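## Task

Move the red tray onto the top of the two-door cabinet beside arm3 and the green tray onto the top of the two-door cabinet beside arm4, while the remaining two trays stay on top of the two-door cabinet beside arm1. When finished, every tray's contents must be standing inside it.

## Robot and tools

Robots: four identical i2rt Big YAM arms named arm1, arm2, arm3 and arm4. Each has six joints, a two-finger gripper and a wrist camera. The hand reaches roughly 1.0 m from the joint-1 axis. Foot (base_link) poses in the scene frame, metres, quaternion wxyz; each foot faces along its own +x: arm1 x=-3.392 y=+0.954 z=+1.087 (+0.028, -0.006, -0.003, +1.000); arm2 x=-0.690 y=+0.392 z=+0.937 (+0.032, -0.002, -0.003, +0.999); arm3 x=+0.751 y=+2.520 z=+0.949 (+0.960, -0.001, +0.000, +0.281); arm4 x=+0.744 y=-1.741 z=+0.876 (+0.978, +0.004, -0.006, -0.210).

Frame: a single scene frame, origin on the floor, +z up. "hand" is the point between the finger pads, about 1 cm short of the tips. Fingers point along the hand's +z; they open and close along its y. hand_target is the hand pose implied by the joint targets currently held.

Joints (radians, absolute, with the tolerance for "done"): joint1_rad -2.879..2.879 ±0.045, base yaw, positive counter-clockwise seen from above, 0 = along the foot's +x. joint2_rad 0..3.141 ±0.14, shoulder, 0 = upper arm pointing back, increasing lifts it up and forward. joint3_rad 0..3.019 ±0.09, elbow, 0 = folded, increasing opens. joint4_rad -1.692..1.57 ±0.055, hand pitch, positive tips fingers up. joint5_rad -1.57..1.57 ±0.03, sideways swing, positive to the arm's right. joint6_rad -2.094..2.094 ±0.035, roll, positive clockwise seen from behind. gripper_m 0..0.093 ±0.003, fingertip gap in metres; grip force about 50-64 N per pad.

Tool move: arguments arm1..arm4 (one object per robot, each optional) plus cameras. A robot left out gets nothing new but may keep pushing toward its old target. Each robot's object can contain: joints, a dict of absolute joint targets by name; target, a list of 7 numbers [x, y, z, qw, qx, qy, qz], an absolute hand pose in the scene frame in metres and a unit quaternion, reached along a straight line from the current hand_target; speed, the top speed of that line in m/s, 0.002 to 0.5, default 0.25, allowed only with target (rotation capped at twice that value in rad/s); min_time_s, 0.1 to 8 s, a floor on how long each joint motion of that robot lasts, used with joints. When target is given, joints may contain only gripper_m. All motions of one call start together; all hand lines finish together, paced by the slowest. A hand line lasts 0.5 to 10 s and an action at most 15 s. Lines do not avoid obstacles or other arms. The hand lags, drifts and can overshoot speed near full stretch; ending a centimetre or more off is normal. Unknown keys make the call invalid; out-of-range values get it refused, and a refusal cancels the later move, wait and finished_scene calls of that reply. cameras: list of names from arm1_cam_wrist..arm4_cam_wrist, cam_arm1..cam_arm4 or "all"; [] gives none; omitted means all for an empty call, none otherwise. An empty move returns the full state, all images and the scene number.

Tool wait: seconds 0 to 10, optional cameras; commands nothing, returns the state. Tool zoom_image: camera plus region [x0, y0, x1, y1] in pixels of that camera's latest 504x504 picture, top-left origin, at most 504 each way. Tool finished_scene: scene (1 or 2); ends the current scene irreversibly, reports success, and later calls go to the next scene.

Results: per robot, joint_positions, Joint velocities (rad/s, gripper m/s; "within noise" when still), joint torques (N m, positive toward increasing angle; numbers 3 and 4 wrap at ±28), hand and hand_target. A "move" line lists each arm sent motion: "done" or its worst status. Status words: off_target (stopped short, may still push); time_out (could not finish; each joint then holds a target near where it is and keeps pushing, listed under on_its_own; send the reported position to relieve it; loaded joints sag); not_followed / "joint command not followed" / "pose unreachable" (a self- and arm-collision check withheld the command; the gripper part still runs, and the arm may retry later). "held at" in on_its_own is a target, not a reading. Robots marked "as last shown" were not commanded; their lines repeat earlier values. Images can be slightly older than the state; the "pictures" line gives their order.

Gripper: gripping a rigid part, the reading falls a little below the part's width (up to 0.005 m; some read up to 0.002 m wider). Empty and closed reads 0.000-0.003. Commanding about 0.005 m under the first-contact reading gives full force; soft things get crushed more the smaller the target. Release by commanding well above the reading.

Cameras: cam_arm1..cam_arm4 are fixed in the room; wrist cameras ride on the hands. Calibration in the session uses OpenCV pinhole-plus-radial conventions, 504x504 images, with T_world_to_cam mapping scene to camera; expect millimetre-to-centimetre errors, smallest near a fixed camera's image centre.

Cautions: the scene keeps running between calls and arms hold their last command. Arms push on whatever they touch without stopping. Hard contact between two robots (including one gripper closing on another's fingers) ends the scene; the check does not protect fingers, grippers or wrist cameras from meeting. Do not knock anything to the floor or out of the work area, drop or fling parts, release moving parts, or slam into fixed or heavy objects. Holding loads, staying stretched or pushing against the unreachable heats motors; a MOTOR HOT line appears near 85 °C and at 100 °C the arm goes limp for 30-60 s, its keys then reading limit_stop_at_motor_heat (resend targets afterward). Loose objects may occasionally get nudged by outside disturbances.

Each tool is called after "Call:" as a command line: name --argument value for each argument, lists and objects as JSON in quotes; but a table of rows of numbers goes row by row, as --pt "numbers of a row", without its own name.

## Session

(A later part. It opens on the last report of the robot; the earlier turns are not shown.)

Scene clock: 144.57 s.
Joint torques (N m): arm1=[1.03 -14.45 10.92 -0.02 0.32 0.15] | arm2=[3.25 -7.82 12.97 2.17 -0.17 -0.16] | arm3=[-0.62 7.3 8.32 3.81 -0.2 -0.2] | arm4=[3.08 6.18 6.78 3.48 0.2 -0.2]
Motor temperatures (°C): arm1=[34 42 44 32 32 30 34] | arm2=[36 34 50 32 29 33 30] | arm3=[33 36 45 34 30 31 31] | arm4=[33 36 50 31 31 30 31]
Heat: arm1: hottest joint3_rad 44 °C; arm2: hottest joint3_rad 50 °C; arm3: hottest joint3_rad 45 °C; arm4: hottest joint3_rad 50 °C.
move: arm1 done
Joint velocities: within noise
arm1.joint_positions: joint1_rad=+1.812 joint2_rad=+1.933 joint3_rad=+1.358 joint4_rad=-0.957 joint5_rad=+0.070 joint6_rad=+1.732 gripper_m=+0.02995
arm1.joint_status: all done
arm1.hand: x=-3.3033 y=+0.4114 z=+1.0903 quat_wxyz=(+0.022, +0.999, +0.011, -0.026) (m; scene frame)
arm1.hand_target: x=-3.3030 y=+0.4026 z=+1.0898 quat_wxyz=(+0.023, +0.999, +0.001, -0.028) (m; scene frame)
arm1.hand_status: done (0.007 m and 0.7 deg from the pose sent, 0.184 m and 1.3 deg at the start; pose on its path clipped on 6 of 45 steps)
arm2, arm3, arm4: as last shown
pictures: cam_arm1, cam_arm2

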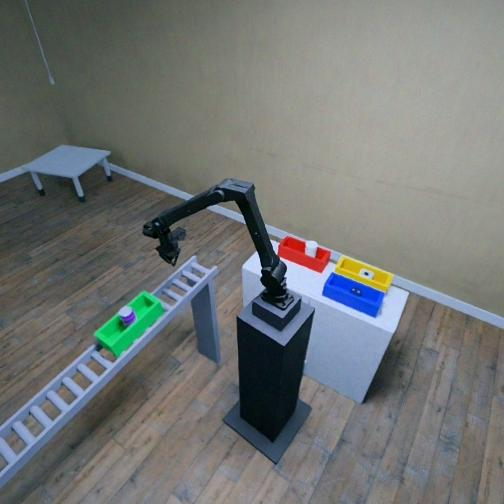

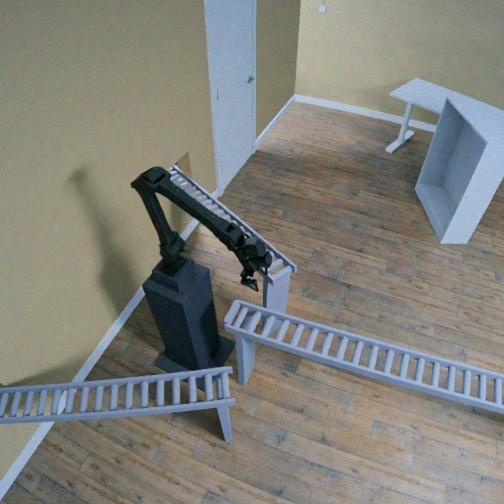

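Call:
move --arm1 '{"joints": {"joint1_rad": 0.33, "joint2_rad": 1.5, "joint3_rad": 1.2, "joint4_rad": -1.27, "joint5_rad": 0, "joint6_rad": -1.29, "gripper_m": 0.05}, "min_time_s": 4}'

Call:
move --arm1 '{"target": [-3.992, 0.748, 0.90, 0, 0.6927, 0.7212, 0], "speed": 0.2}' --cameras '["arm1_cam_wrist", "arm2_cam_wrist", "cam_arm2"]'

Scene clock: 164.30 s.
Joint torques (N m): arm1=[0.38 -12.04 8.72 -0.05 -0.33 -0.23] | arm2=[3.19 -7.77 13.09 2.06 -0.21 -0.17] | arm3=[-0.62 7.24 8.32 3.81 -0.2 -0.19] | arm4=[2.2 6.07 6.91 3.49 0.21 -0.22]
Motor temperatures (°C): arm1=[34 42 44 32 32 30 33] | arm2=[36 34 51 32 29 33 30] | arm3=[32 36 45 34 30 31 31] | arm4=[33 36 50 31 31 30 31]
Heat: arm1: hottest joint3_rad 44 °C; arm2: hottest joint3_rad 51 °C; arm3: hottest joint3_rad 45 °C; arm4: hottest joint3_rad 50 °C.
move: arm1 done
Joint velocities: within noise
arm1.joint_positions: joint1_rad=+0.342 joint2_rad=+1.512 joint3_rad=+1.207 joint4_rad=-1.258 joint5_rad=+0.015 joint6_rad=-1.264 gripper_m=+0.04992
arm1.joint_status: all done
arm1.hand: x=-3.8103 y=+0.8338 z=+1.2316 quat_wxyz=(-0.006, +0.715, +0.699, +0.005) (m; scene frame)
arm1.hand_target: x=-3.8048 y=+0.8350 z=+1.2337 quat_wxyz=(-0.002, +0.708, +0.706, +0.007) (m; scene frame)
arm1.hand_status: not commanded
arm2, arm3, arm4: as last shown
pictures: none

Scene clock: 167.23 s.
Joint torques (N m): arm1=[1.14 -17.85 10.09 0.39 -0.33 -0.16] | arm2=[3.14 -8 13.05 2.14 -0.2 -0.19] | arm3=[-0.62 7.3 8.32 3.81 -0.2 -0.2] | arm4=[2.2 7.53 6.53 3.81 0.19 -0.24]
Motor temperatures (°C): arm1=[34 42 45 32 32 30 33] | arm2=[36 34 51 32 29 33 30] | arm3=[32 36 44 34 30 31 31] | arm4=[33 36 50 31 31 30 31]
Heat: arm1: hottest joint3_rad 45 °C; arm2: hottest joint3_rad 51 °C; arm3: hottest joint3_rad 44 °C; arm4: hottest joint3_rad 50 °C.
move: arm1 off_target
Joint velocities: within noise
arm1.joint_positions: joint1_rad=+0.382 joint2_rad=+2.398 joint3_rad=+1.634 joint4_rad=-0.807 joint5_rad=+0.006 joint6_rad=-1.265 gripper_m=+0.04992
arm1.joint_status: not commanded
arm1.hand: x=-3.9795 y=+0.7570 z=+0.9035 quat_wxyz=(+0.000, +0.700, +0.714, +0.007) (m; scene frame)
arm1.hand_target: x=-3.9880 y=+0.7483 z=+0.8991 quat_wxyz=(+0.000, +0.692, +0.722, +0.001) (m; scene frame)
arm1.hand_status: off_target (0.016 m and 1.4 deg from the pose sent, 0.388 m and 3.7 deg at the start)
arm2, arm3, arm4: as last shown
pictures: arm1_cam_wrist, arm2_cam_wrist, cam_arm2
camera_calibration:
arm1_cam_wrist: T_world_to_cam=[[-0.999577, -0.0286695, 0.00492045, -3.96127], [-0.0200293, 0.801016, 0.598307, -1.22375], [-0.0210945, 0.597956, -0.801251, 0.316604], [0, 0, 0, 1]] pos_world=[-3.97743, 0.67736, 1.00535]
arm2_cam_wrist: T_world_to_cam=[[0.022919, 0.999717, 0.0063477, -0.382465], [0.998072, -0.0232467, 0.0575456, 1.10982], [0.0576769, 0.00501658, -0.998323, 1.26393], [0, 0, 0, 1]] pos_world=[-1.17181, 0.401815, 1.20037]

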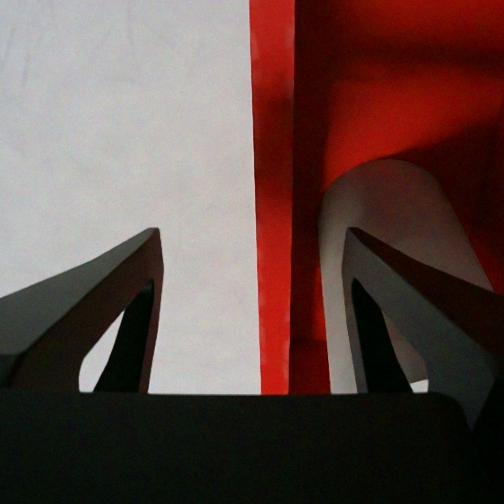

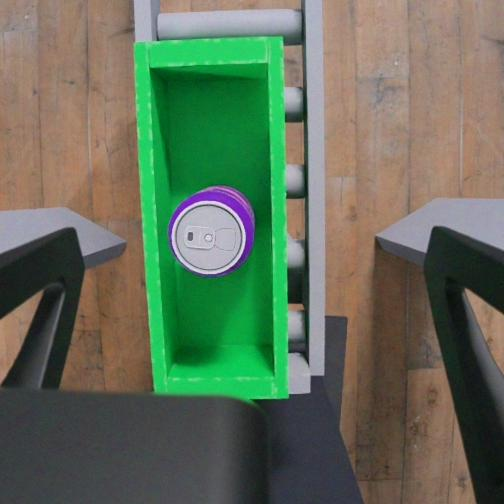

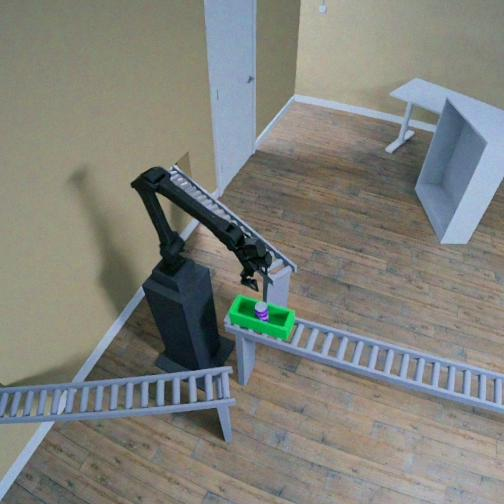

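Call:
move --arm1 '{"target": [-3.991, 0.755, 0.819, 0, 0.6927, 0.7212, 0], "speed": 0.08}' --arm2 '{"target": [-1.220, 0.3105, 0.85, 0, 0.9993, 0.0131, -0.0349], "speed": 0.2, "joints": {"gripper_m": 0.05}}' --cameras '["arm1_cam_wrist", "arm2_cam_wrist"]'

Scene clock: 190.20 s.
Joint torques (N m): arm1=[0.32 -17.96 9.32 0.92 -0.28 -0.18] | arm2=[3.43 -14.15 10.1 -0.16 -0.13 0.21] | arm3=[-0.62 7.24 8.32 3.81 -0.2 -0.2] | arm4=[2.73 6.89 7.02 3.75 0.18 -0.25]
Motor temperatures (°C): arm1=[34 43 44 32 32 30 33] | arm2=[36 34 51 32 29 33 30] | arm3=[32 36 44 34 30 31 31] | arm4=[33 36 49 31 31 30 31]
Heat: arm1: hottest joint3_rad 44 °C; arm2: hottest joint3_rad 51 °C; arm3: hottest joint3_rad 44 °C; arm4: hottest joint3_rad 49 °C.
move: arm1 off_target; arm2 off_target
Joint velocities: within noise
arm1.joint_positions: joint1_rad=+0.382 joint2_rad=+2.550 joint3_rad=+1.694 joint4_rad=-0.719 joint5_rad=+0.003 joint6_rad=-1.282 gripper_m=+0.04992
arm1.joint_status: not commanded
arm1.hand: x=-3.9793 y=+0.7566 z=+0.8278 quat_wxyz=(+0.002, +0.694, +0.720, +0.009) (m; scene frame)
arm1.hand_target: x=-3.9906 y=+0.7551 z=+0.8198 quat_wxyz=(+0.000, +0.689, +0.725, -0.001) (m; scene frame)
arm1.hand_status: off_target (0.015 m and 1.0 deg from the pose sent, 0.085 m and 1.4 deg at the start)
arm2.joint_positions: joint1_rad=+0.215 joint2_rad=+2.017 joint3_rad=+1.186 joint4_rad=-0.678 joint5_rad=+0.007 joint6_rad=+0.099 gripper_m=+0.05011
arm2.joint_status: all done
arm2.hand: x=-1.2031 y=+0.3164 z=+0.8478 quat_wxyz=(-0.002, +0.999, +0.026, -0.030) (m; scene frame)
arm2.hand_target: x=-1.2169 y=+0.3099 z=+0.8513 quat_wxyz=(+0.002, +0.999, +0.018, -0.035) (m; scene frame)
arm2.hand_status: off_target (0.018 m and 1.6 deg from the pose sent, 0.253 m and 28.4 deg at the start)
arm3, arm4: as last shown
pictures: arm1_cam_wrist, arm2_cam_wrist
camera_calibration:
arm1_cam_wrist: T_world_to_cam=[[-0.998966, -0.0454571, -0.000541328, -3.94111], [-0.0367967, 0.801539, 0.596809, -1.24392], [-0.0266953, 0.596212, -0.802383, 0.236184], [0, 0, 0, 1]] pos_world=[-3.97651, 0.677083, 0.929759]
arm2_cam_wrist: T_world_to_cam=[[-0.0488603, 0.998707, 0.0140496, -0.387074], [0.845412, 0.0338619, 0.53304, 0.558632], [0.531875, 0.0379222, -0.845973, 1.46744], [0, 0, 0, 1]] pos_world=[-1.27168, 0.312008, 0.949081]

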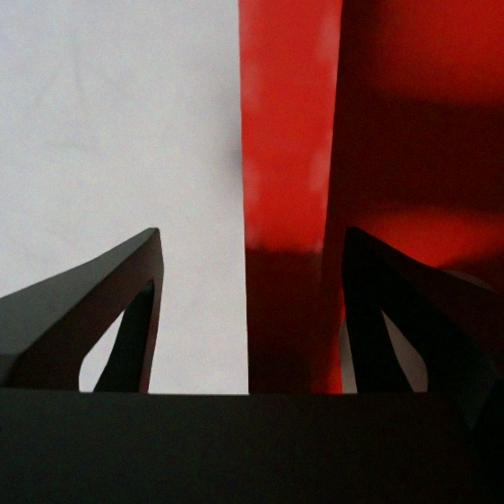

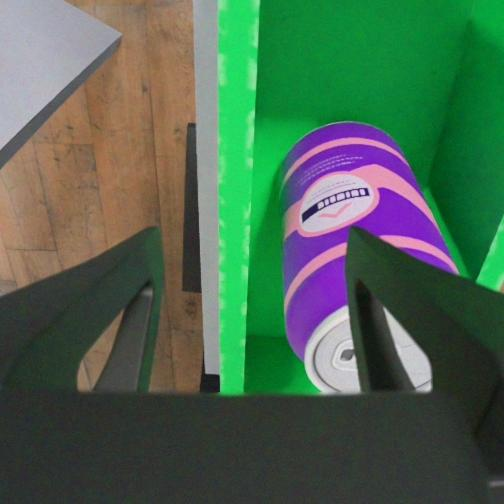

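Call:
move --arm1 '{"joints": {"gripper_m": 0.02}}' --arm2 '{"target": [-1.222, 0.304, 0.765, 0, 0.9994, 0.0100, -0.0349], "speed": 0.08}'

Call:
move --arm1 '{"joints": {"gripper_m": 0.004}}' --cameras '["arm1_cam_wrist", "arm2_cam_wrist"]'

Scene clock: 198.80 s.
Joint torques (N m): arm1=[0.38 -18.08 8.98 0.81 -0.28 -0.18] | arm2=[3.14 -13.8 8.06 1.13 0.02 0.23] | arm3=[-0.62 7.24 8.31 3.82 -0.2 -0.2] | arm4=[2.26 6.89 6.87 3.75 0.19 -0.25]
Motor temperatures (°C): arm1=[34 44 45 32 32 30 33] | arm2=[36 35 51 32 29 33 30] | arm3=[32 36 44 34 30 31 31] | arm4=[33 36 49 31 31 30 31]
Heat: arm1: hottest joint3_rad 45 °C; arm2: hottest joint3_rad 51 °C; arm3: hottest joint3_rad 44 °C; arm4: hottest joint3_rad 49 °C.
move: arm1 done; arm2 off_target
Joint velocities: within noise
arm1.joint_positions: joint1_rad=+0.382 joint2_rad=+2.550 joint3_rad=+1.698 joint4_rad=-0.716 joint5_rad=+0.003 joint6_rad=-1.282 gripper_m=+0.02008
arm1.joint_status: all done
arm1.hand: x=-3.9823 y=+0.7556 z=+0.8289 quat_wxyz=(+0.001, +0.694, +0.720, +0.005) (m; scene frame)
arm1.hand_target: x=-3.9905 y=+0.7551 z=+0.8198 quat_wxyz=(+0.000, +0.689, +0.724, -0.001) (m; scene frame)
arm1.hand_status: not commanded
arm2.joint_positions: joint1_rad=+0.225 joint2_rad=+2.190 joint3_rad=+1.220 joint4_rad=-0.546 joint5_rad=+0.007 joint6_rad=+0.124 gripper_m=+0.05010
arm2.joint_status: not commanded
arm2.hand: x=-1.2088 y=+0.3101 z=+0.7711 quat_wxyz=(-0.002, +0.999, +0.019, -0.026) (m; scene frame)
arm2.hand_target: x=-1.2203 y=+0.3038 z=+0.7650 quat_wxyz=(+0.000, +0.999, +0.011, -0.034) (m; scene frame)
arm2.hand_status: off_target (0.016 m and 1.4 deg from the pose sent, 0.086 m and 1.9 deg at the start)
arm3, arm4: as last shown
pictures: none

Scene clock: 199.37 s.
Joint torques (N m): arm1=[0.32 -18.14 8.42 0.69 -0.29 -0.15] | arm2=[2.9 -14.15 8.28 1.02 0.01 0.23] | arm3=[-0.62 7.24 8.32 3.81 -0.2 -0.2] | arm4=[2.43 6.42 6.94 3.6 0.12 -0.28]
Motor temperatures (°C): arm1=[34 44 45 32 32 30 33] | arm2=[36 35 51 32 29 33 30] | arm3=[32 36 44 34 30 31 31] | arm4=[33 36 49 31 31 30 31]
Heat: arm1: hottest joint3_rad 45 °C; arm2: hottest joint3_rad 51 °C; arm3: hottest joint3_rad 44 °C; arm4: hottest joint3_rad 49 °C.
move: arm1 off_target
Joint velocities: within noise
arm1.joint_positions: joint1_rad=+0.382 joint2_rad=+2.550 joint3_rad=+1.706 joint4_rad=-0.710 joint5_rad=+0.003 joint6_rad=-1.274 gripper_m=+0.01253
arm1.joint_status: gripper_m off_target (ended at +0.01256, target +0.00400)
arm1.hand: x=-3.9877 y=+0.7538 z=+0.8308 quat_wxyz=(-0.003, +0.697, +0.717, -0.001) (m; scene frame)
arm1.hand_target: x=-3.9914 y=+0.7547 z=+0.8199 quat_wxyz=(-0.001, +0.693, +0.721, -0.003) (m; scene frame)
arm1.hand_status: not commanded
arm2, arm3, arm4: as last shown
pictures: arm1_cam_wrist, arm2_cam_wrist
camera_calibration:
arm1_cam_wrist: T_world_to_cam=[[-0.999084, -0.0377547, 0.0201464, -3.97313], [-0.0185161, 0.805817, 0.591876, -1.16997], [-0.0385804, 0.59096, -0.805778, 0.199473], [0, 0, 0, 1]] pos_world=[-3.98346, 0.674895, 0.933251]
arm2_cam_wrist: T_world_to_cam=[[-0.035102, 0.999291, 0.0135798, -0.363276], [0.841767, 0.0222387, 0.539383, 0.598812], [0.538699, 0.0303645, -0.841951, 1.41332], [0, 0, 0, 1]] pos_world=[-1.27817, 0.306787, 0.871893]

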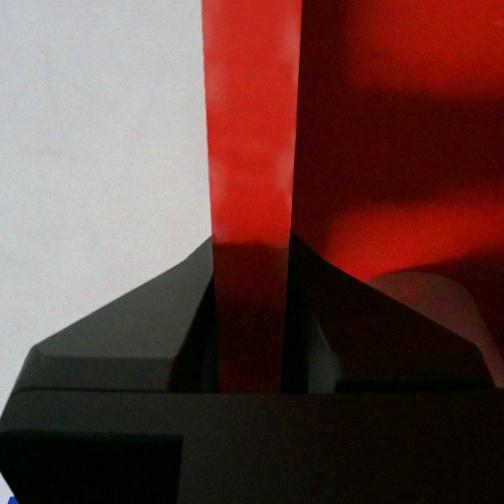

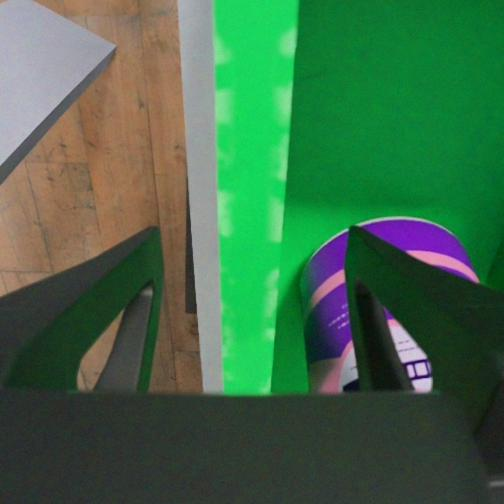

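Call:
move --arm1 '{"target": [-3.991, 0.750, 1.12, 0, 0.6927, 0.7212, 0], "speed": 0.18}' --arm2 '{"joints": {"gripper_m": 0.004}}'

Call:
move --arm2 '{"target": [-1.222, 0.304, 1.03, 0, 0.9994, 0.0100, -0.0349], "speed": 0.15}' --cameras '["arm1_cam_wrist", "cam_arm1", "arm2_cam_wrist", "cam_arm2"]'

Scene clock: 204.87 s.
Joint torques (N m): arm1=[0.85 -21.54 14.31 -0.21 -0.1 -0.11] | arm2=[3.66 -13.92 8.25 1.07 0.04 0.18] | arm3=[-0.67 7.24 8.34 3.81 -0.2 -0.2] | arm4=[1.79 6.95 6.74 3.82 0.18 -0.3]
Motor temperatures (°C): arm1=[34 45 45 32 32 30 33] | arm2=[36 35 50 32 29 33 30] | arm3=[32 36 44 34 30 31 31] | arm4=[33 36 49 31 31 30 31]
Heat: arm1: hottest joint2_rad 45 °C; arm2: hottest joint3_rad 50 °C; arm3: hottest joint3_rad 44 °C; arm4: hottest joint3_rad 49 °C.
move: arm1 off_target; arm2 off_target
Joint velocities: within noise
arm1.joint_positions: joint1_rad=+0.382 joint2_rad=+2.139 joint3_rad=+1.675 joint4_rad=-1.192 joint5_rad=-0.009 joint6_rad=-1.285 gripper_m=+0.01253
arm1.joint_status: not commanded
arm1.hand: x=-3.9628 y=+0.7597 z=+1.0746 quat_wxyz=(+0.026, +0.692, +0.720, +0.041) (m; scene frame)
arm1.hand_target: x=-3.9893 y=+0.7490 z=+1.1198 quat_wxyz=(+0.004, +0.689, +0.725, -0.001) (m; scene frame)
arm1.hand_status: off_target (0.054 m and 5.6 deg from the pose sent, 0.289 m and 0.7 deg at the start)
arm2.joint_positions: joint1_rad=+0.227 joint2_rad=+2.190 joint3_rad=+1.220 joint4_rad=-0.546 joint5_rad=+0.008 joint6_rad=+0.142 gripper_m=+0.01219
arm2.joint_status: gripper_m off_target (ended at +0.01222, target +0.00400)
arm2.hand: x=-1.2087 y=+0.3096 z=+0.7711 quat_wxyz=(-0.002, +1.000, +0.010, -0.026) (m; scene frame)
arm2.hand_target: x=-1.2206 y=+0.3046 z=+0.7653 quat_wxyz=(-0.001, +0.999, +0.005, -0.035) (m; scene frame)
arm2.hand_status: not commanded
arm3, arm4: as last shown
pictures: none

Scene clock: 207.47 s.
Joint torques (N m): arm1=[0.85 -21.42 14.19 -0.21 -0.1 -0.11] | arm2=[2.73 -16.97 14.83 -0.57 0.01 0.04] | arm3=[-0.62 7.24 8.31 3.81 -0.2 -0.2] | arm4=[2.37 6.89 6.89 3.69 0.19 -0.23]
Motor temperatures (°C): arm1=[34 45 46 32 32 30 34] | arm2=[36 35 50 32 29 33 30] | arm3=[32 36 44 34 30 31 31] | arm4=[33 36 49 31 31 30 31]
Heat: arm1: hottest joint3_rad 46 °C; arm2: hottest joint3_rad 50 °C; arm3: hottest joint3_rad 44 °C; arm4: hottest joint3_rad 49 °C.
move: arm2 off_target
Joint velocities: within noise
arm1: as last shown
arm2.joint_positions: joint1_rad=+0.228 joint2_rad=+1.806 joint3_rad=+1.320 joint4_rad=-1.077 joint5_rad=+0.002 joint6_rad=+0.132 gripper_m=+0.01219
arm2.joint_status: not commanded
arm2.hand: x=-1.1986 y=+0.3084 z=+0.9906 quat_wxyz=(-0.003, +1.000, +0.016, -0.002) (m; scene frame)
arm2.hand_target: x=-1.2242 y=+0.3026 z=+1.0297 quat_wxyz=(+0.003, +0.999, +0.016, -0.040) (m; scene frame)
arm2.hand_status: off_target (0.046 m and 3.8 deg from the pose sent, 0.259 m and 1.0 deg at the start)
arm3.joint_positions: joint1_rad=-0.140 joint2_rad=+0.506 joint3_rad=+1.719 joint4_rad=-1.232 joint5_rad=+0.003 joint6_rad=+0.024 gripper_m=+0.09396
arm3.joint_status: not commanded
arm3.hand: x=+0.8475 y=+2.5650 z=+1.6749 quat_wxyz=(-0.682, +0.144, -0.700, -0.156) (m; scene frame)
arm3.hand_target: x=+0.8329 y=+2.5598 z=+1.6950 quat_wxyz=(-0.707, +0.151, -0.673, -0.157) (m; scene frame)
arm3.hand_status: not commanded
arm4.joint_positions: joint1_rad=-0.313 joint2_rad=+0.510 joint3_rad=+1.724 joint4_rad=-1.227 joint5_rad=-0.004 joint6_rad=+0.020 gripper_m=+0.09396
arm4.joint_status: not commanded
arm4.hand: x=+0.8123 y=-1.8157 z=+1.6064 quat_wxyz=(-0.663, -0.265, -0.658, +0.241) (m; scene frame)
arm4.hand_target: x=+0.8011 y=-1.8048 z=+1.6232 quat_wxyz=(-0.682, -0.246, -0.641, +0.252) (m; scene frame)
arm4.hand_status: not commanded
pictures: arm1_cam_wrist, arm2_cam_wrist, cam_arm1, cam_arm2
camera_calibration:
arm1_cam_wrist: T_world_to_cam=[[-0.995637, -0.0471482, -0.0805235, -3.82399], [-0.0863174, 0.793162, 0.602863, -1.58941], [0.0354443, 0.607184, -0.793771, 0.661443], [0, 0, 0, 1]] pos_world=[-3.96794, 0.678745, 1.17531]
arm2_cam_wrist: T_world_to_cam=[[-0.0311181, 0.999404, 0.0149277, -0.360648], [0.815183, 0.0167344, 0.578961, 0.40245], [0.578366, 0.030185, -0.815219, 1.61378], [0, 0, 0, 1]] pos_world=[-1.27265, 0.304987, 1.08797]

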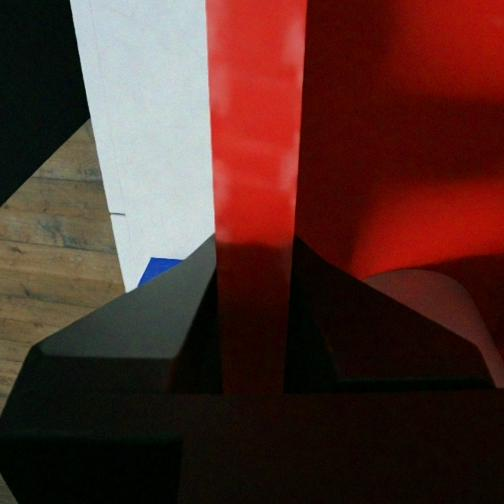

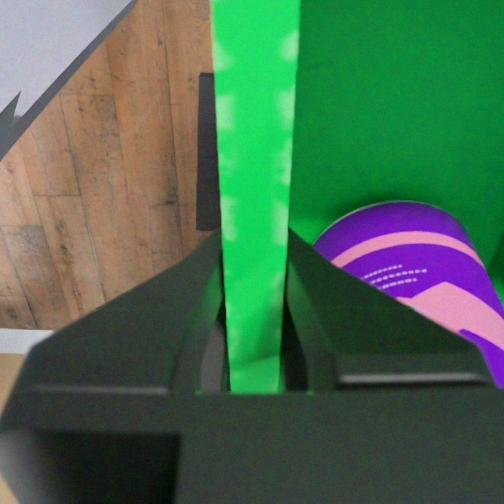

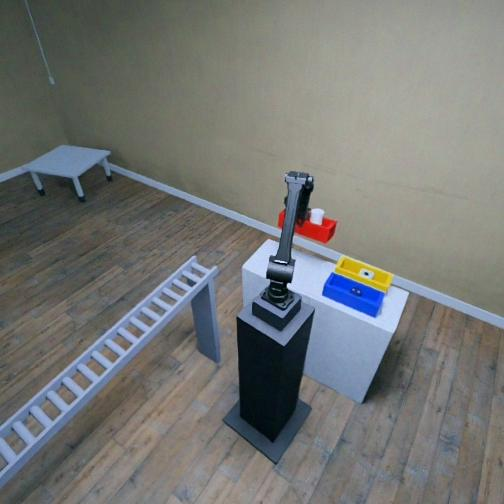

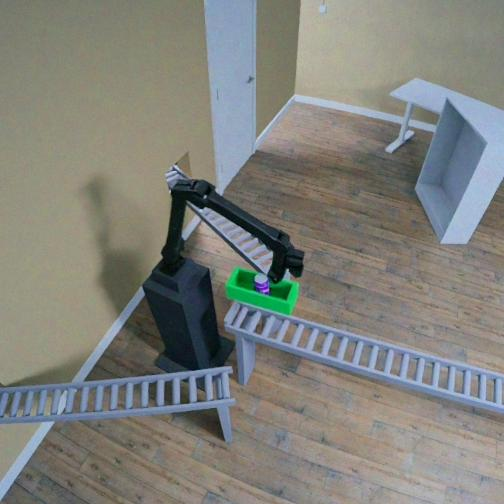

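Call:
move --arm1 '{"joints": {"joint1_rad": 1.66, "joint6_rad": -1.53}, "min_time_s": 4}' --arm2 '{"joints": {"joint1_rad": 1.187, "joint6_rad": -1.51}, "min_time_s": 4.5}'

Call:
move --arm1 '{"target": [-3.330, 0.375, 0.970, -0.0293, -0.0055, 0.9987, -0.035], "speed": 0.15}' --arm2 '{"target": [-0.905, -0.121, 0.83, -0.0396, 0.2525, 0.9676, -0.0207], "speed": 0.15}' --cameras '["arm1_cam_wrist", "cam_arm1", "arm2_cam_wrist", "cam_arm2"]'

Scene clock: 226.47 s.
Joint torques (N m): arm1=[1.03 -21.42 14.23 -0.23 -0.03 -0.18] | arm2=[2.73 -17.08 14.68 -0.18 0.07 -0.14] | arm3=[-0.67 7.24 8.34 3.81 -0.21 -0.2] | arm4=[1.61 7.3 6.82 3.58 0.23 -0.26]
Motor temperatures (°C): arm1=[34 47 50 32 32 30 34] | arm2=[36 38 53 32 29 33 31] | arm3=[32 36 44 34 30 31 31] | arm4=[33 36 49 31 31 30 31]
Heat: arm1: hottest joint3_rad 50 °C; arm2: hottest joint3_rad 53 °C; arm3: hottest joint3_rad 44 °C; arm4: hottest joint3_rad 49 °C.
move: arm1 done; arm2 done
Joint velocities: within noise
arm1.joint_positions: joint1_rad=+1.652 joint2_rad=+2.139 joint3_rad=+1.675 joint4_rad=-1.193 joint5_rad=-0.013 joint6_rad=-1.514 gripper_m=+0.01253
arm1.joint_status: all done
arm1.hand: x=-3.3747 y=+0.3510 z=+1.0793 quat_wxyz=(+0.010, +0.016, +0.999, +0.046) (m; scene frame)
arm1.hand_target: x=-3.3766 y=+0.3229 z=+1.1247 quat_wxyz=(+0.011, +0.009, +1.000, -0.001) (m; scene frame)
arm1.hand_status: not commanded
arm2.joint_positions: joint1_rad=+1.176 joint2_rad=+1.808 joint3_rad=+1.320 joint4_rad=-1.100 joint5_rad=-0.003 joint6_rad=-1.490 gripper_m=+0.01219
arm2.joint_status: all done
arm2.hand: x=-0.9154 y=-0.0653 z=+0.9889 quat_wxyz=(+0.004, +0.266, +0.964, +0.011) (m; scene frame)
arm2.hand_target: x=-0.9299 y=-0.0910 z=+1.0278 quat_wxyz=(-0.007, +0.258, +0.966, -0.032) (m; scene frame)
arm2.hand_status: not commanded
arm3, arm4: as last shown
pictures: none

Scene clock: 228.83 s.
Joint torques (N m): arm1=[1.96 -18.43 7.66 1.22 0.32 0.16] | arm2=[3.02 -18.61 7.57 0.83 0.55 0.25] | arm3=[-0.62 7.3 8.32 3.81 -0.2 -0.2] | arm4=[2.61 7.12 6.84 3.78 0.23 -0.2]
Motor temperatures (°C): arm1=[34 47 50 32 32 30 34] | arm2=[36 38 53 32 29 33 31] | arm3=[32 36 44 34 30 31 31] | arm4=[33 36 49 31 31 30 31]
Heat: arm1: hottest joint3_rad 50 °C; arm2: hottest joint3_rad 53 °C; arm3: hottest joint3_rad 44 °C; arm4: hottest joint3_rad 49 °C.
move: arm1 off_target; arm2 off_target
Joint velocities: within noise
arm1.joint_positions: joint1_rad=+1.749 joint2_rad=+2.196 joint3_rad=+1.385 joint4_rad=-0.739 joint5_rad=+0.070 joint6_rad=-1.478 gripper_m=+0.01253
arm1.joint_status: not commanded
arm1.hand: x=-3.3339 y=+0.3902 z=+0.9583 quat_wxyz=(-0.028, -0.014, +0.999, -0.012) (m; scene frame)
arm1.hand_target: x=-3.3309 y=+0.3758 z=+0.9708 quat_wxyz=(-0.030, -0.006, +0.999, -0.036) (m; scene frame)
arm1.hand_status: off_target (0.020 m and 2.8 deg from the pose sent, 0.120 m and 10.6 deg at the start)
arm2.joint_positions: joint1_rad=+1.259 joint2_rad=+2.144 joint3_rad=+1.300 joint4_rad=-0.730 joint5_rad=+0.062 joint6_rad=-1.462 gripper_m=+0.01219
arm2.joint_status: not commanded
arm2.hand: x=-0.8966 y=-0.1027 z=+0.8120 quat_wxyz=(-0.029, +0.239, +0.970, +0.009) (m; scene frame)
arm2.hand_target: x=-0.9011 y=-0.1210 z=+0.8311 quat_wxyz=(-0.040, +0.248, +0.968, -0.021) (m; scene frame)
arm2.hand_status: off_target (0.027 m and 3.9 deg from the pose sent, 0.169 m and 6.4 deg at the start)
arm3, arm4: as last shown
pictures: arm1_cam_wrist, arm2_cam_wrist, cam_arm1, cam_arm2
camera_calibration:
arm1_cam_wrist: T_world_to_cam=[[0.0384475, -0.998556, 0.0375151, 0.48104], [-0.77286, -0.00591794, 0.634549, -3.17947], [-0.63341, -0.0533908, -0.771972, -1.2219], [0, 0, 0, 1]] pos_world=[-3.24974, 0.396292, 1.05621]
arm2_cam_wrist: T_world_to_cam=[[-0.466235, -0.884639, 0.00625636, -0.514407], [-0.68452, 0.365228, 0.630905, -1.08445], [-0.560408, 0.289868, -0.775835, 0.279542], [0, 0, 0, 1]] pos_world=[-0.825506, -0.140022, 0.904283]

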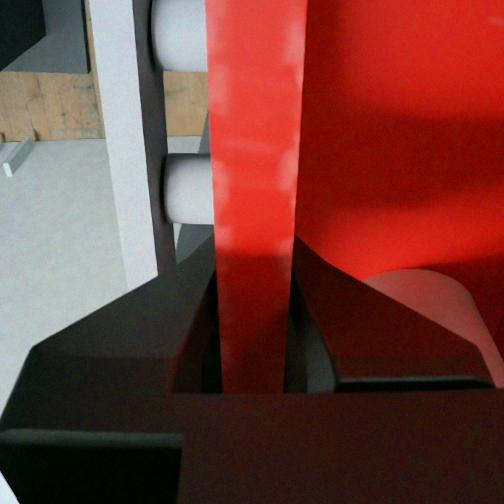

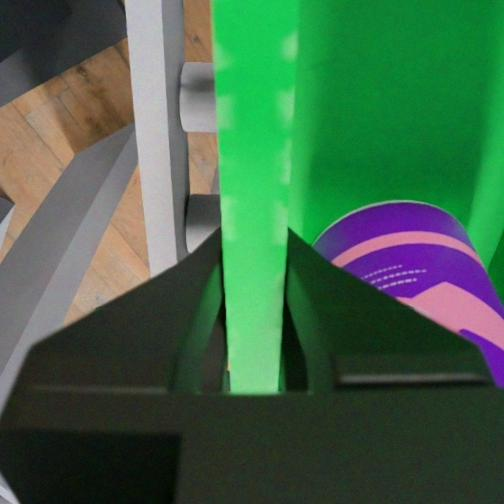

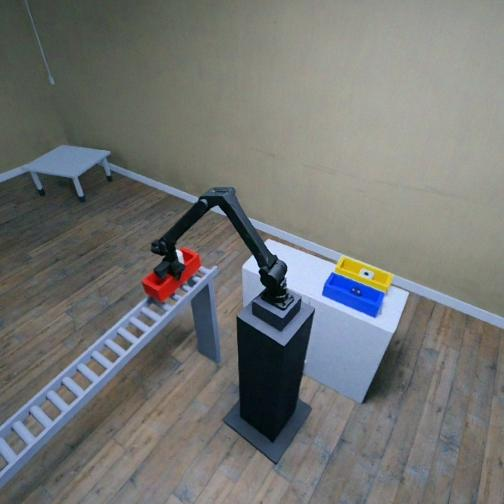

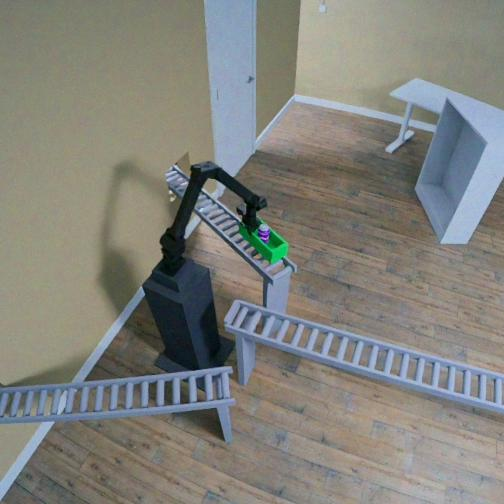

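Call:
move --arm1 '{"target": [-3.330, 0.395, 0.955, -0.0293, -0.0055, 0.9987, -0.035], "speed": 0.06}' --arm2 '{"target": [-0.901, -0.112, 0.795, -0.0423, 0.2584, 0.9645, -0.0318], "speed": 0.08}' --cameras '["arm1_cam_wrist", "arm2_cam_wrist"]'

Scene clock: 238.13 s.
Joint torques (N m): arm1=[1.55 -18.32 6.78 1.25 0.25 0.18] | arm2=[3.02 -17.61 6.46 1.02 0.14 0.2] | arm3=[-0.62 7.3 8.32 3.78 -0.2 -0.2] | arm4=[2.55 7.12 6.79 3.86 0.17 -0.27]
Motor temperatures (°C): arm1=[34 46 48 32 32 30 35] | arm2=[36 39 51 32 29 33 31] | arm3=[32 36 44 34 30 31 31] | arm4=[33 36 49 31 31 30 31]
Heat: arm1: hottest joint3_rad 48 °C; arm2: hottest joint3_rad 51 °C; arm3: hottest joint3_rad 44 °C; arm4: hottest joint3_rad 49 °C.
move: arm1 off_target; arm2 off_target
Joint velocities: within noise
arm1.joint_positions: joint1_rad=+1.750 joint2_rad=+2.196 joint3_rad=+1.322 joint4_rad=-0.678 joint5_rad=+0.070 joint6_rad=-1.472 gripper_m=+0.01253
arm1.joint_status: not commanded
arm1.hand: x=-3.3351 y=+0.4085 z=+0.9423 quat_wxyz=(-0.028, -0.012, +0.999, -0.011) (m; scene frame)
arm1.hand_target: x=-3.3302 y=+0.3954 z=+0.9552 quat_wxyz=(-0.029, -0.005, +0.999, -0.034) (m; scene frame)
arm1.hand_status: off_target (0.019 m and 2.8 deg from the pose sent, 0.007 m and 2.8 deg at the start)
arm2.joint_positions: joint1_rad=+1.258 joint2_rad=+2.178 joint3_rad=+1.263 joint4_rad=-0.613 joint5_rad=+0.079 joint6_rad=-1.435 gripper_m=+0.01219
arm2.joint_status: not commanded
arm2.hand: x=-0.9000 y=-0.1012 z=+0.7862 quat_wxyz=(-0.041, +0.254, +0.966, -0.014) (m; scene frame)
arm2.hand_target: x=-0.9026 y=-0.1114 z=+0.7950 quat_wxyz=(-0.045, +0.263, +0.963, -0.032) (m; scene frame)
arm2.hand_status: off_target (0.014 m and 2.2 deg from the pose sent, 0.020 m and 5.4 deg at the start)
arm3, arm4: as last shown
pictures: arm1_cam_wrist, arm2_cam_wrist
camera_calibration:
arm1_cam_wrist: T_world_to_cam=[[0.0338856, -0.998765, 0.0363234, 0.486043], [-0.772845, -0.00314186, 0.634587, -3.17127], [-0.633689, -0.0495758, -0.771997, -1.23651], [0, 0, 0, 1]] pos_world=[-3.25093, 0.414178, 1.04021]
arm2_cam_wrist: T_world_to_cam=[[-0.491007, -0.869364, 0.0558385, -0.574155], [-0.652167, 0.409319, 0.638073, -1.0431], [-0.577573, 0.276882, -0.767949, 0.234327], [0, 0, 0, 1]] pos_world=[-0.826849, -0.137069, 0.877586]

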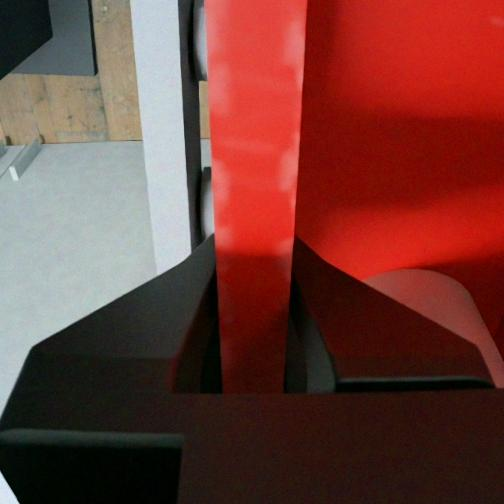

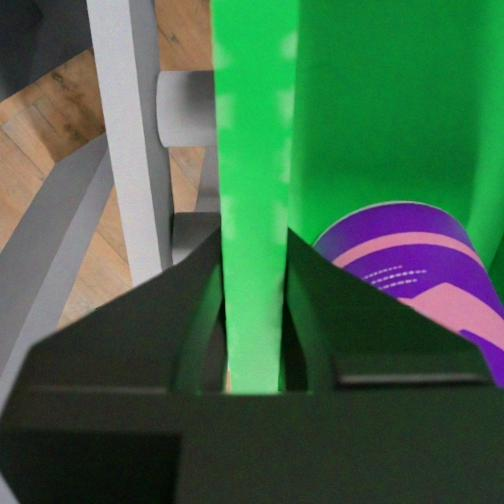

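Call:
move --arm1 '{"target": [-3.330, 0.395, 0.938, -0.0293, -0.0055, 0.9987, -0.03], "speed": 0.06}' --arm2 '{"target": [-0.896, -0.103, 0.786, -0.0423, 0.2584, 0.9645, -0.0318], "speed": 0.06}' --cameras '["arm1_cam_wrist", "arm2_cam_wrist"]'

Scene clock: 250.57 s.
Joint torques (N m): arm1=[1.49 -17.55 7.51 1.21 0.2 0.15] | arm2=[3.25 -16.73 5.41 0.95 -0.12 0.17] | arm3=[-0.62 7.24 8.34 3.81 -0.2 -0.2] | arm4=[2.14 7.06 6.95 3.58 0.16 -0.19]
Motor temperatures (°C): arm1=[34 45 47 32 32 30 35] | arm2=[36 39 50 32 29 33 32] | arm3=[32 36 44 34 30 31 31] | arm4=[33 36 49 31 31 30 31]
Heat: arm1: hottest joint3_rad 47 °C; arm2: hottest joint3_rad 50 °C; arm3: hottest joint3_rad 44 °C; arm4: hottest joint3_rad 49 °C.
move: arm1 off_target; arm2 done
Joint velocities: within noise
arm1.joint_positions: joint1_rad=+1.750 joint2_rad=+2.222 joint3_rad=+1.322 joint4_rad=-0.660 joint5_rad=+0.070 joint6_rad=-1.472 gripper_m=+0.01253
arm1.joint_status: not commanded
arm1.hand: x=-3.3353 y=+0.4113 z=+0.9287 quat_wxyz=(-0.029, -0.012, +0.999, -0.007) (m; scene frame)
arm1.hand_target: x=-3.3301 y=+0.3953 z=+0.9380 quat_wxyz=(-0.029, -0.006, +0.999, -0.030) (m; scene frame)
arm1.hand_status: off_target (0.019 m and 2.7 deg from the pose sent, 0.015 m and 2.3 deg at the start)
arm2.joint_positions: joint1_rad=+1.261 joint2_rad=+2.178 joint3_rad=+1.238 joint4_rad=-0.576 joint5_rad=+0.085 joint6_rad=-1.441 gripper_m=+0.01219
arm2.joint_status: not commanded
arm2.hand: x=-0.8978 y=-0.0972 z=+0.7809 quat_wxyz=(-0.044, +0.250, +0.967, -0.019) (m; scene frame)
arm2.hand_target: x=-0.8950 y=-0.1028 z=+0.7858 quat_wxyz=(-0.044, +0.253, +0.966, -0.031) (m; scene frame)
arm2.hand_status: done (0.008 m and 1.8 deg from the pose sent, 0.004 m and 2.2 deg at the start)
arm3, arm4: as last shown
pictures: arm1_cam_wrist, arm2_cam_wrist
camera_calibration:
arm1_cam_wrist: T_world_to_cam=[[0.0339891, -0.999008, 0.0287701, 0.496708], [-0.772286, -0.00798175, 0.635225, -3.15954], [-0.634365, -0.0438095, -0.771791, -1.25177], [0, 0, 0, 1]] pos_world=[-3.25103, 0.416157, 1.02662]
arm2_cam_wrist: T_world_to_cam=[[-0.482584, -0.87318, 0.068335, -0.571973], [-0.649301, 0.40903, 0.641173, -1.03979], [-0.58781, 0.26505, -0.764348, 0.217208], [0, 0, 0, 1]] pos_world=[-0.823482, -0.131702, 0.871791]

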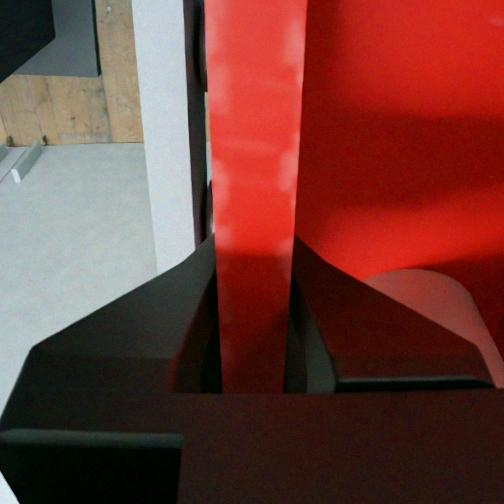

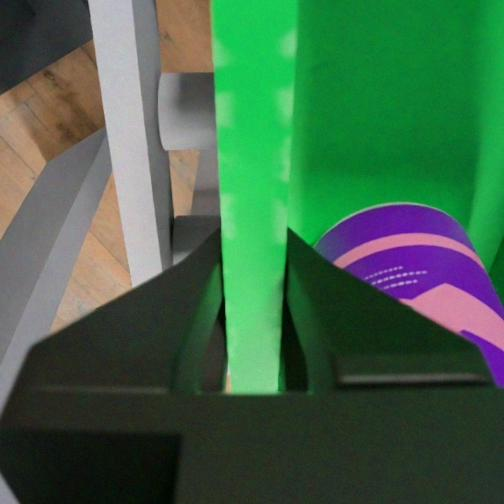

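Call:
move --arm1 '{"target": [-3.330, 0.383, 0.928, -0.0293, -0.0055, 0.9987, -0.027], "speed": 0.06}' --arm2 '{"target": [-0.890, -0.0925, 0.770, -0.0423, 0.2584, 0.9645, -0.0318], "speed": 0.06}' --cameras '["arm1_cam_wrist", "arm2_cam_wrist"]'

Scene clock: 256.17 s.
Joint torques (N m): arm1=[1.26 -17.49 10.14 0.55 0.16 0.12] | arm2=[3.66 -15.74 4.96 0.85 -0.24 0.25] | arm3=[-0.67 7.24 8.32 3.82 -0.2 -0.2] | arm4=[1.9 7.82 6.69 3.78 0.17 -0.21]
Motor temperatures (°C): arm1=[34 46 47 32 32 30 35] | arm2=[36 40 49 32 29 33 32] | arm3=[32 36 44 34 30 31 31] | arm4=[33 36 49 31 31 30 31]
Heat: arm1: hottest joint3_rad 47 °C; arm2: hottest joint3_rad 49 °C; arm3: hottest joint3_rad 44 °C; arm4: hottest joint3_rad 49 °C.
move: arm1 off_target; arm2 done
Joint velocities: within noise
arm1.joint_positions: joint1_rad=+1.750 joint2_rad=+2.259 joint3_rad=+1.338 joint4_rad=-0.660 joint5_rad=+0.070 joint6_rad=-1.472 gripper_m=+0.01253
arm1.joint_status: not commanded
arm1.hand: x=-3.3354 y=+0.4137 z=+0.9131 quat_wxyz=(-0.030, -0.013, +0.999, +0.003) (m; scene frame)
arm1.hand_target: x=-3.3303 y=+0.3843 z=+0.9285 quat_wxyz=(-0.029, -0.006, +0.999, -0.027) (m; scene frame)
arm1.hand_status: off_target (0.035 m and 3.6 deg from the pose sent, 0.029 m and 2.4 deg at the start)
arm2.joint_positions: joint1_rad=+1.264 joint2_rad=+2.178 joint3_rad=+1.208 joint4_rad=-0.520 joint5_rad=+0.085 joint6_rad=-1.441 gripper_m=+0.01219
arm2.joint_status: not commanded
arm2.hand: x=-0.8951 y=-0.0949 z=+0.7745 quat_wxyz=(-0.046, +0.249, +0.967, -0.032) (m; scene frame)
arm2.hand_target: x=-0.8890 y=-0.0934 z=+0.7704 quat_wxyz=(-0.042, +0.257, +0.965, -0.032) (m; scene frame)
arm2.hand_status: done (0.007 m and 1.2 deg from the pose sent, 0.014 m and 1.8 deg at the start)
arm3, arm4: as last shown
pictures: arm1_cam_wrist, arm2_cam_wrist
camera_calibration:
arm1_cam_wrist: T_world_to_cam=[[0.0343144, -0.999384, 0.00732929, 0.520482], [-0.770604, -0.0217879, 0.636942, -3.13987], [-0.63639, -0.0275042, -0.770877, -1.2781], [0, 0, 0, 1]] pos_world=[-3.25082, 0.416597, 1.01084]
arm2_cam_wrist: T_world_to_cam=[[-0.479137, -0.872684, 0.09407, -0.585024], [-0.64451, 0.42255, 0.637227, -1.0263], [-0.595848, 0.24469, -0.764913, 0.204679], [0, 0, 0, 1]] pos_world=[-0.819807, -0.126963, 0.865579]

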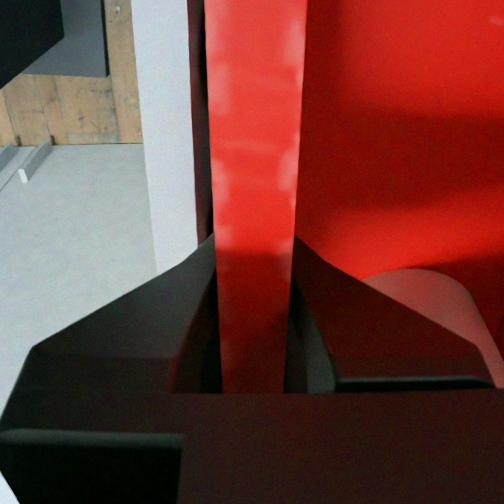

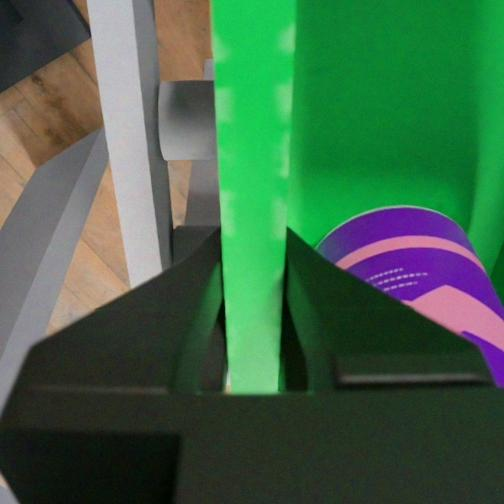

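Call:
move --arm1 '{"target": [-3.330, 0.388, 0.914, -0.0293, -0.0055, 0.9987, -0.022], "speed": 0.06}' --arm2 '{"target": [-0.888, -0.088, 0.757, -0.0423, 0.2584, 0.9645, -0.0318], "speed": 0.06}' --cameras '["arm1_cam_wrist", "arm2_cam_wrist"]'

Scene clock: 259.97 s.
Joint torques (N m): arm1=[1.32 -16.44 9.81 1.02 0.12 0.13] | arm2=[3.31 -14.97 4.81 0.92 -0.27 0.25] | arm3=[-0.56 7.24 8.34 3.81 -0.2 -0.2] | arm4=[1.85 6.83 6.49 3.85 0.14 -0.24]
Motor temperatures (°C): arm1=[34 46 47 32 32 30 35] | arm2=[36 39 49 32 29 33 32] | arm3=[32 36 44 34 30 31 31] | arm4=[33 36 49 31 31 30 31]
Heat: arm1: hottest joint3_rad 47 °C; arm2: hottest joint3_rad 49 °C; arm3: hottest joint3_rad 44 °C; arm4: hottest joint3_rad 49 °C.
move: arm1 off_target; arm2 off_target
Joint velocities: within noise
arm1.joint_positions: joint1_rad=+1.750 joint2_rad=+2.265 joint3_rad=+1.338 joint4_rad=-0.652 joint5_rad=+0.080 joint6_rad=-1.461 gripper_m=+0.01253
arm1.joint_status: not commanded
arm1.hand: x=-3.3370 y=+0.4135 z=+0.9100 quat_wxyz=(-0.034, -0.007, +0.999, +0.002) (m; scene frame)
arm1.hand_target: x=-3.3317 y=+0.3882 z=+0.9154 quat_wxyz=(-0.033, +0.000, +0.999, -0.024) (m; scene frame)
arm1.hand_status: off_target (0.027 m and 2.8 deg from the pose sent, 0.026 m and 3.0 deg at the start)
arm2.joint_positions: joint1_rad=+1.267 joint2_rad=+2.191 joint3_rad=+1.195 joint4_rad=-0.486 joint5_rad=+0.085 joint6_rad=-1.441 gripper_m=+0.01219
arm2.joint_status: not commanded
arm2.hand: x=-0.8927 y=-0.0930 z=+0.7654 quat_wxyz=(-0.046, +0.248, +0.967, -0.036) (m; scene frame)
arm2.hand_target: x=-0.8880 y=-0.0878 z=+0.7576 quat_wxyz=(-0.042, +0.258, +0.965, -0.032) (m; scene frame)
arm2.hand_status: off_target (0.011 m and 1.4 deg from the pose sent, 0.020 m and 1.2 deg at the start)
arm3, arm4: as last shown
pictures: arm1_cam_wrist, arm2_cam_wrist
camera_calibration:
arm1_cam_wrist: T_world_to_cam=[[0.0237737, -0.999664, 0.0103687, 0.482502], [-0.76501, -0.0115144, 0.643916, -3.131], [-0.64358, -0.0232405, -0.765026, -1.31261], [0, 0, 0, 1]] pos_world=[-3.25149, 0.415782, 1.00691]
arm2_cam_wrist: T_world_to_cam=[[-0.47621, -0.87344, 0.101624, -0.584577], [-0.644059, 0.425141, 0.635958, -1.01809], [-0.598675, 0.237398, -0.765003, 0.19556], [0, 0, 0, 1]] pos_world=[-0.817017, -0.124184, 0.856476]

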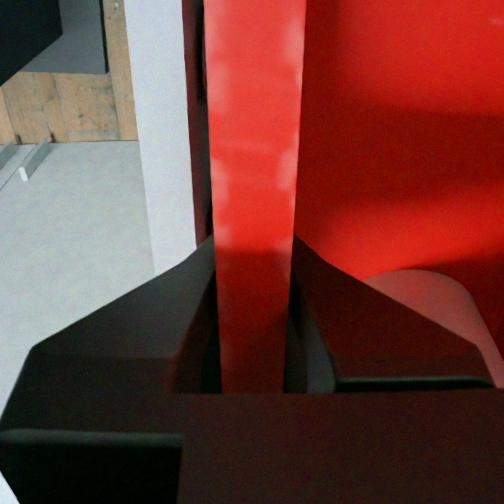

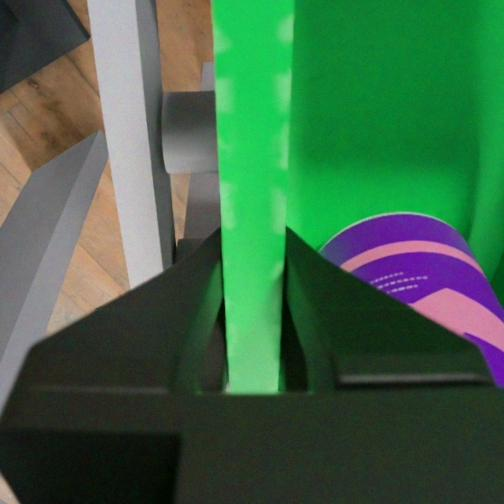

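Call:
move --arm1 '{"target": [-3.25, 0.405, 1.09, -0.0293, -0.0055, 0.9987, -0.022], "speed": 0.5, "joints": {"gripper_m": 0.03}}' --arm2 '{"target": [-0.888, -0.086, 0.748, -0.0423, 0.2584, 0.9645, -0.0318], "speed": 0.06}' --cameras '["cam_arm1", "cam_arm2", "arm2_cam_wrist"]'

Scene clock: 265.13 s.
Joint torques (N m): arm1=[0.73 -14.97 11.17 -0.03 0.03 0.13] | arm2=[2.67 -14.74 4.42 1.02 -0.23 0.23] | arm3=[-0.62 7.24 8.34 3.79 -0.2 -0.2] | arm4=[2.14 6.48 6.72 3.69 0.12 -0.23]
Motor temperatures (°C): arm1=[34 46 46 32 32 30 35] | arm2=[36 39 48 32 29 33 32] | arm3=[32 36 44 34 30 31 31] | arm4=[33 36 49 31 31 30 31]
Heat: arm1: hottest joint2_rad 46 °C; arm2: hottest joint3_rad 48 °C; arm3: hottest joint3_rad 44 °C; arm4: hottest joint3_rad 49 °C.
move: arm1 done; arm2 off_target
Joint velocities: within noise
arm1.joint_positions: joint1_rad=+1.907 joint2_rad=+1.964 joint3_rad=+1.399 joint4_rad=-0.980 joint5_rad=+0.080 joint6_rad=-1.336 gripper_m=+0.02994
arm1.joint_status: all done
arm1.hand: x=-3.2511 y=+0.4129 z=+1.0881 quat_wxyz=(-0.029, -0.022, +0.999, -0.020) (m; scene frame)
arm1.hand_target: x=-3.2505 y=+0.4034 z=+1.0889 quat_wxyz=(-0.030, -0.011, +0.999, -0.022) (m; scene frame)
arm1.hand_status: done (0.008 m and 1.9 deg from the pose sent, 0.200 m and 2.8 deg at the start; pose on its path clipped on 8 of 46 steps)
arm2.joint_positions: joint1_rad=+1.267 joint2_rad=+2.207 joint3_rad=+1.194 joint4_rad=-0.468 joint5_rad=+0.085 joint6_rad=-1.441 gripper_m=+0.01219
arm2.joint_status: not commanded
arm2.hand: x=-0.8923 y=-0.0921 z=+0.7577 quat_wxyz=(-0.046, +0.248, +0.967, -0.037) (m; scene frame)
arm2.hand_target: x=-0.8884 y=-0.0854 z=+0.7484 quat_wxyz=(-0.042, +0.259, +0.965, -0.032) (m; scene frame)
arm2.hand_status: off_target (0.012 m and 1.5 deg from the pose sent, 0.019 m and 1.4 deg at the start)
arm3, arm4: as last shown
pictures: arm2_cam_wrist, cam_arm1, cam_arm2
camera_calibration:
arm2_cam_wrist: T_world_to_cam=[[-0.476154, -0.873285, 0.1032, -0.58392], [-0.643649, 0.426075, 0.635748, -1.01278], [-0.599161, 0.23629, -0.764967, 0.189084], [0, 0, 0, 1]] pos_world=[-0.816618, -0.123088, 0.848776]

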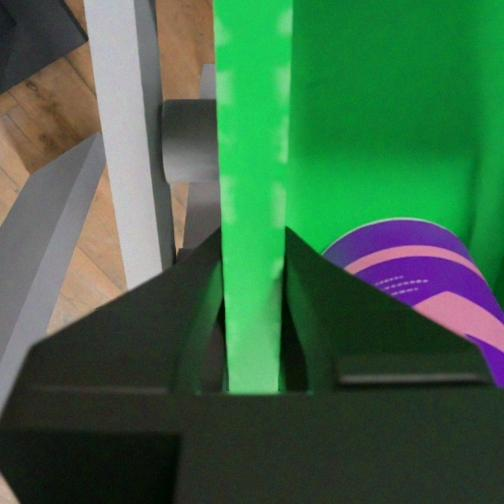

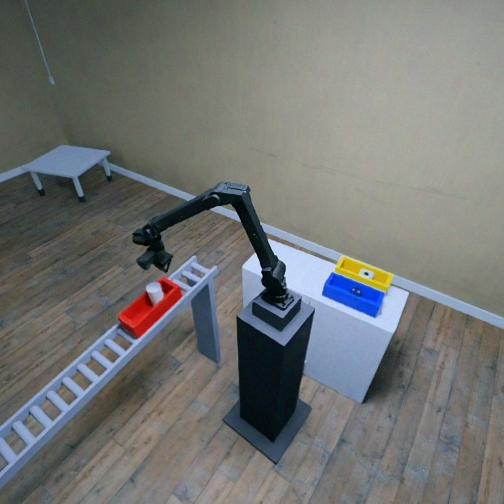

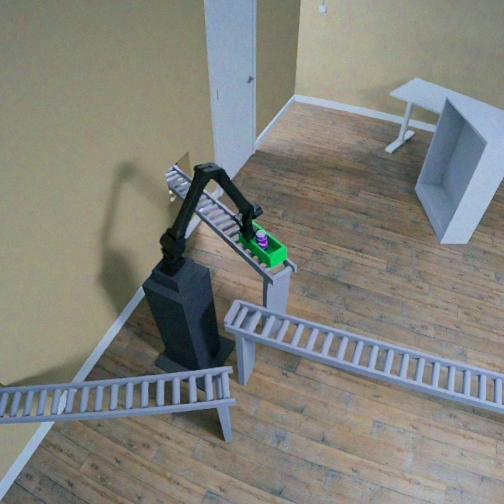

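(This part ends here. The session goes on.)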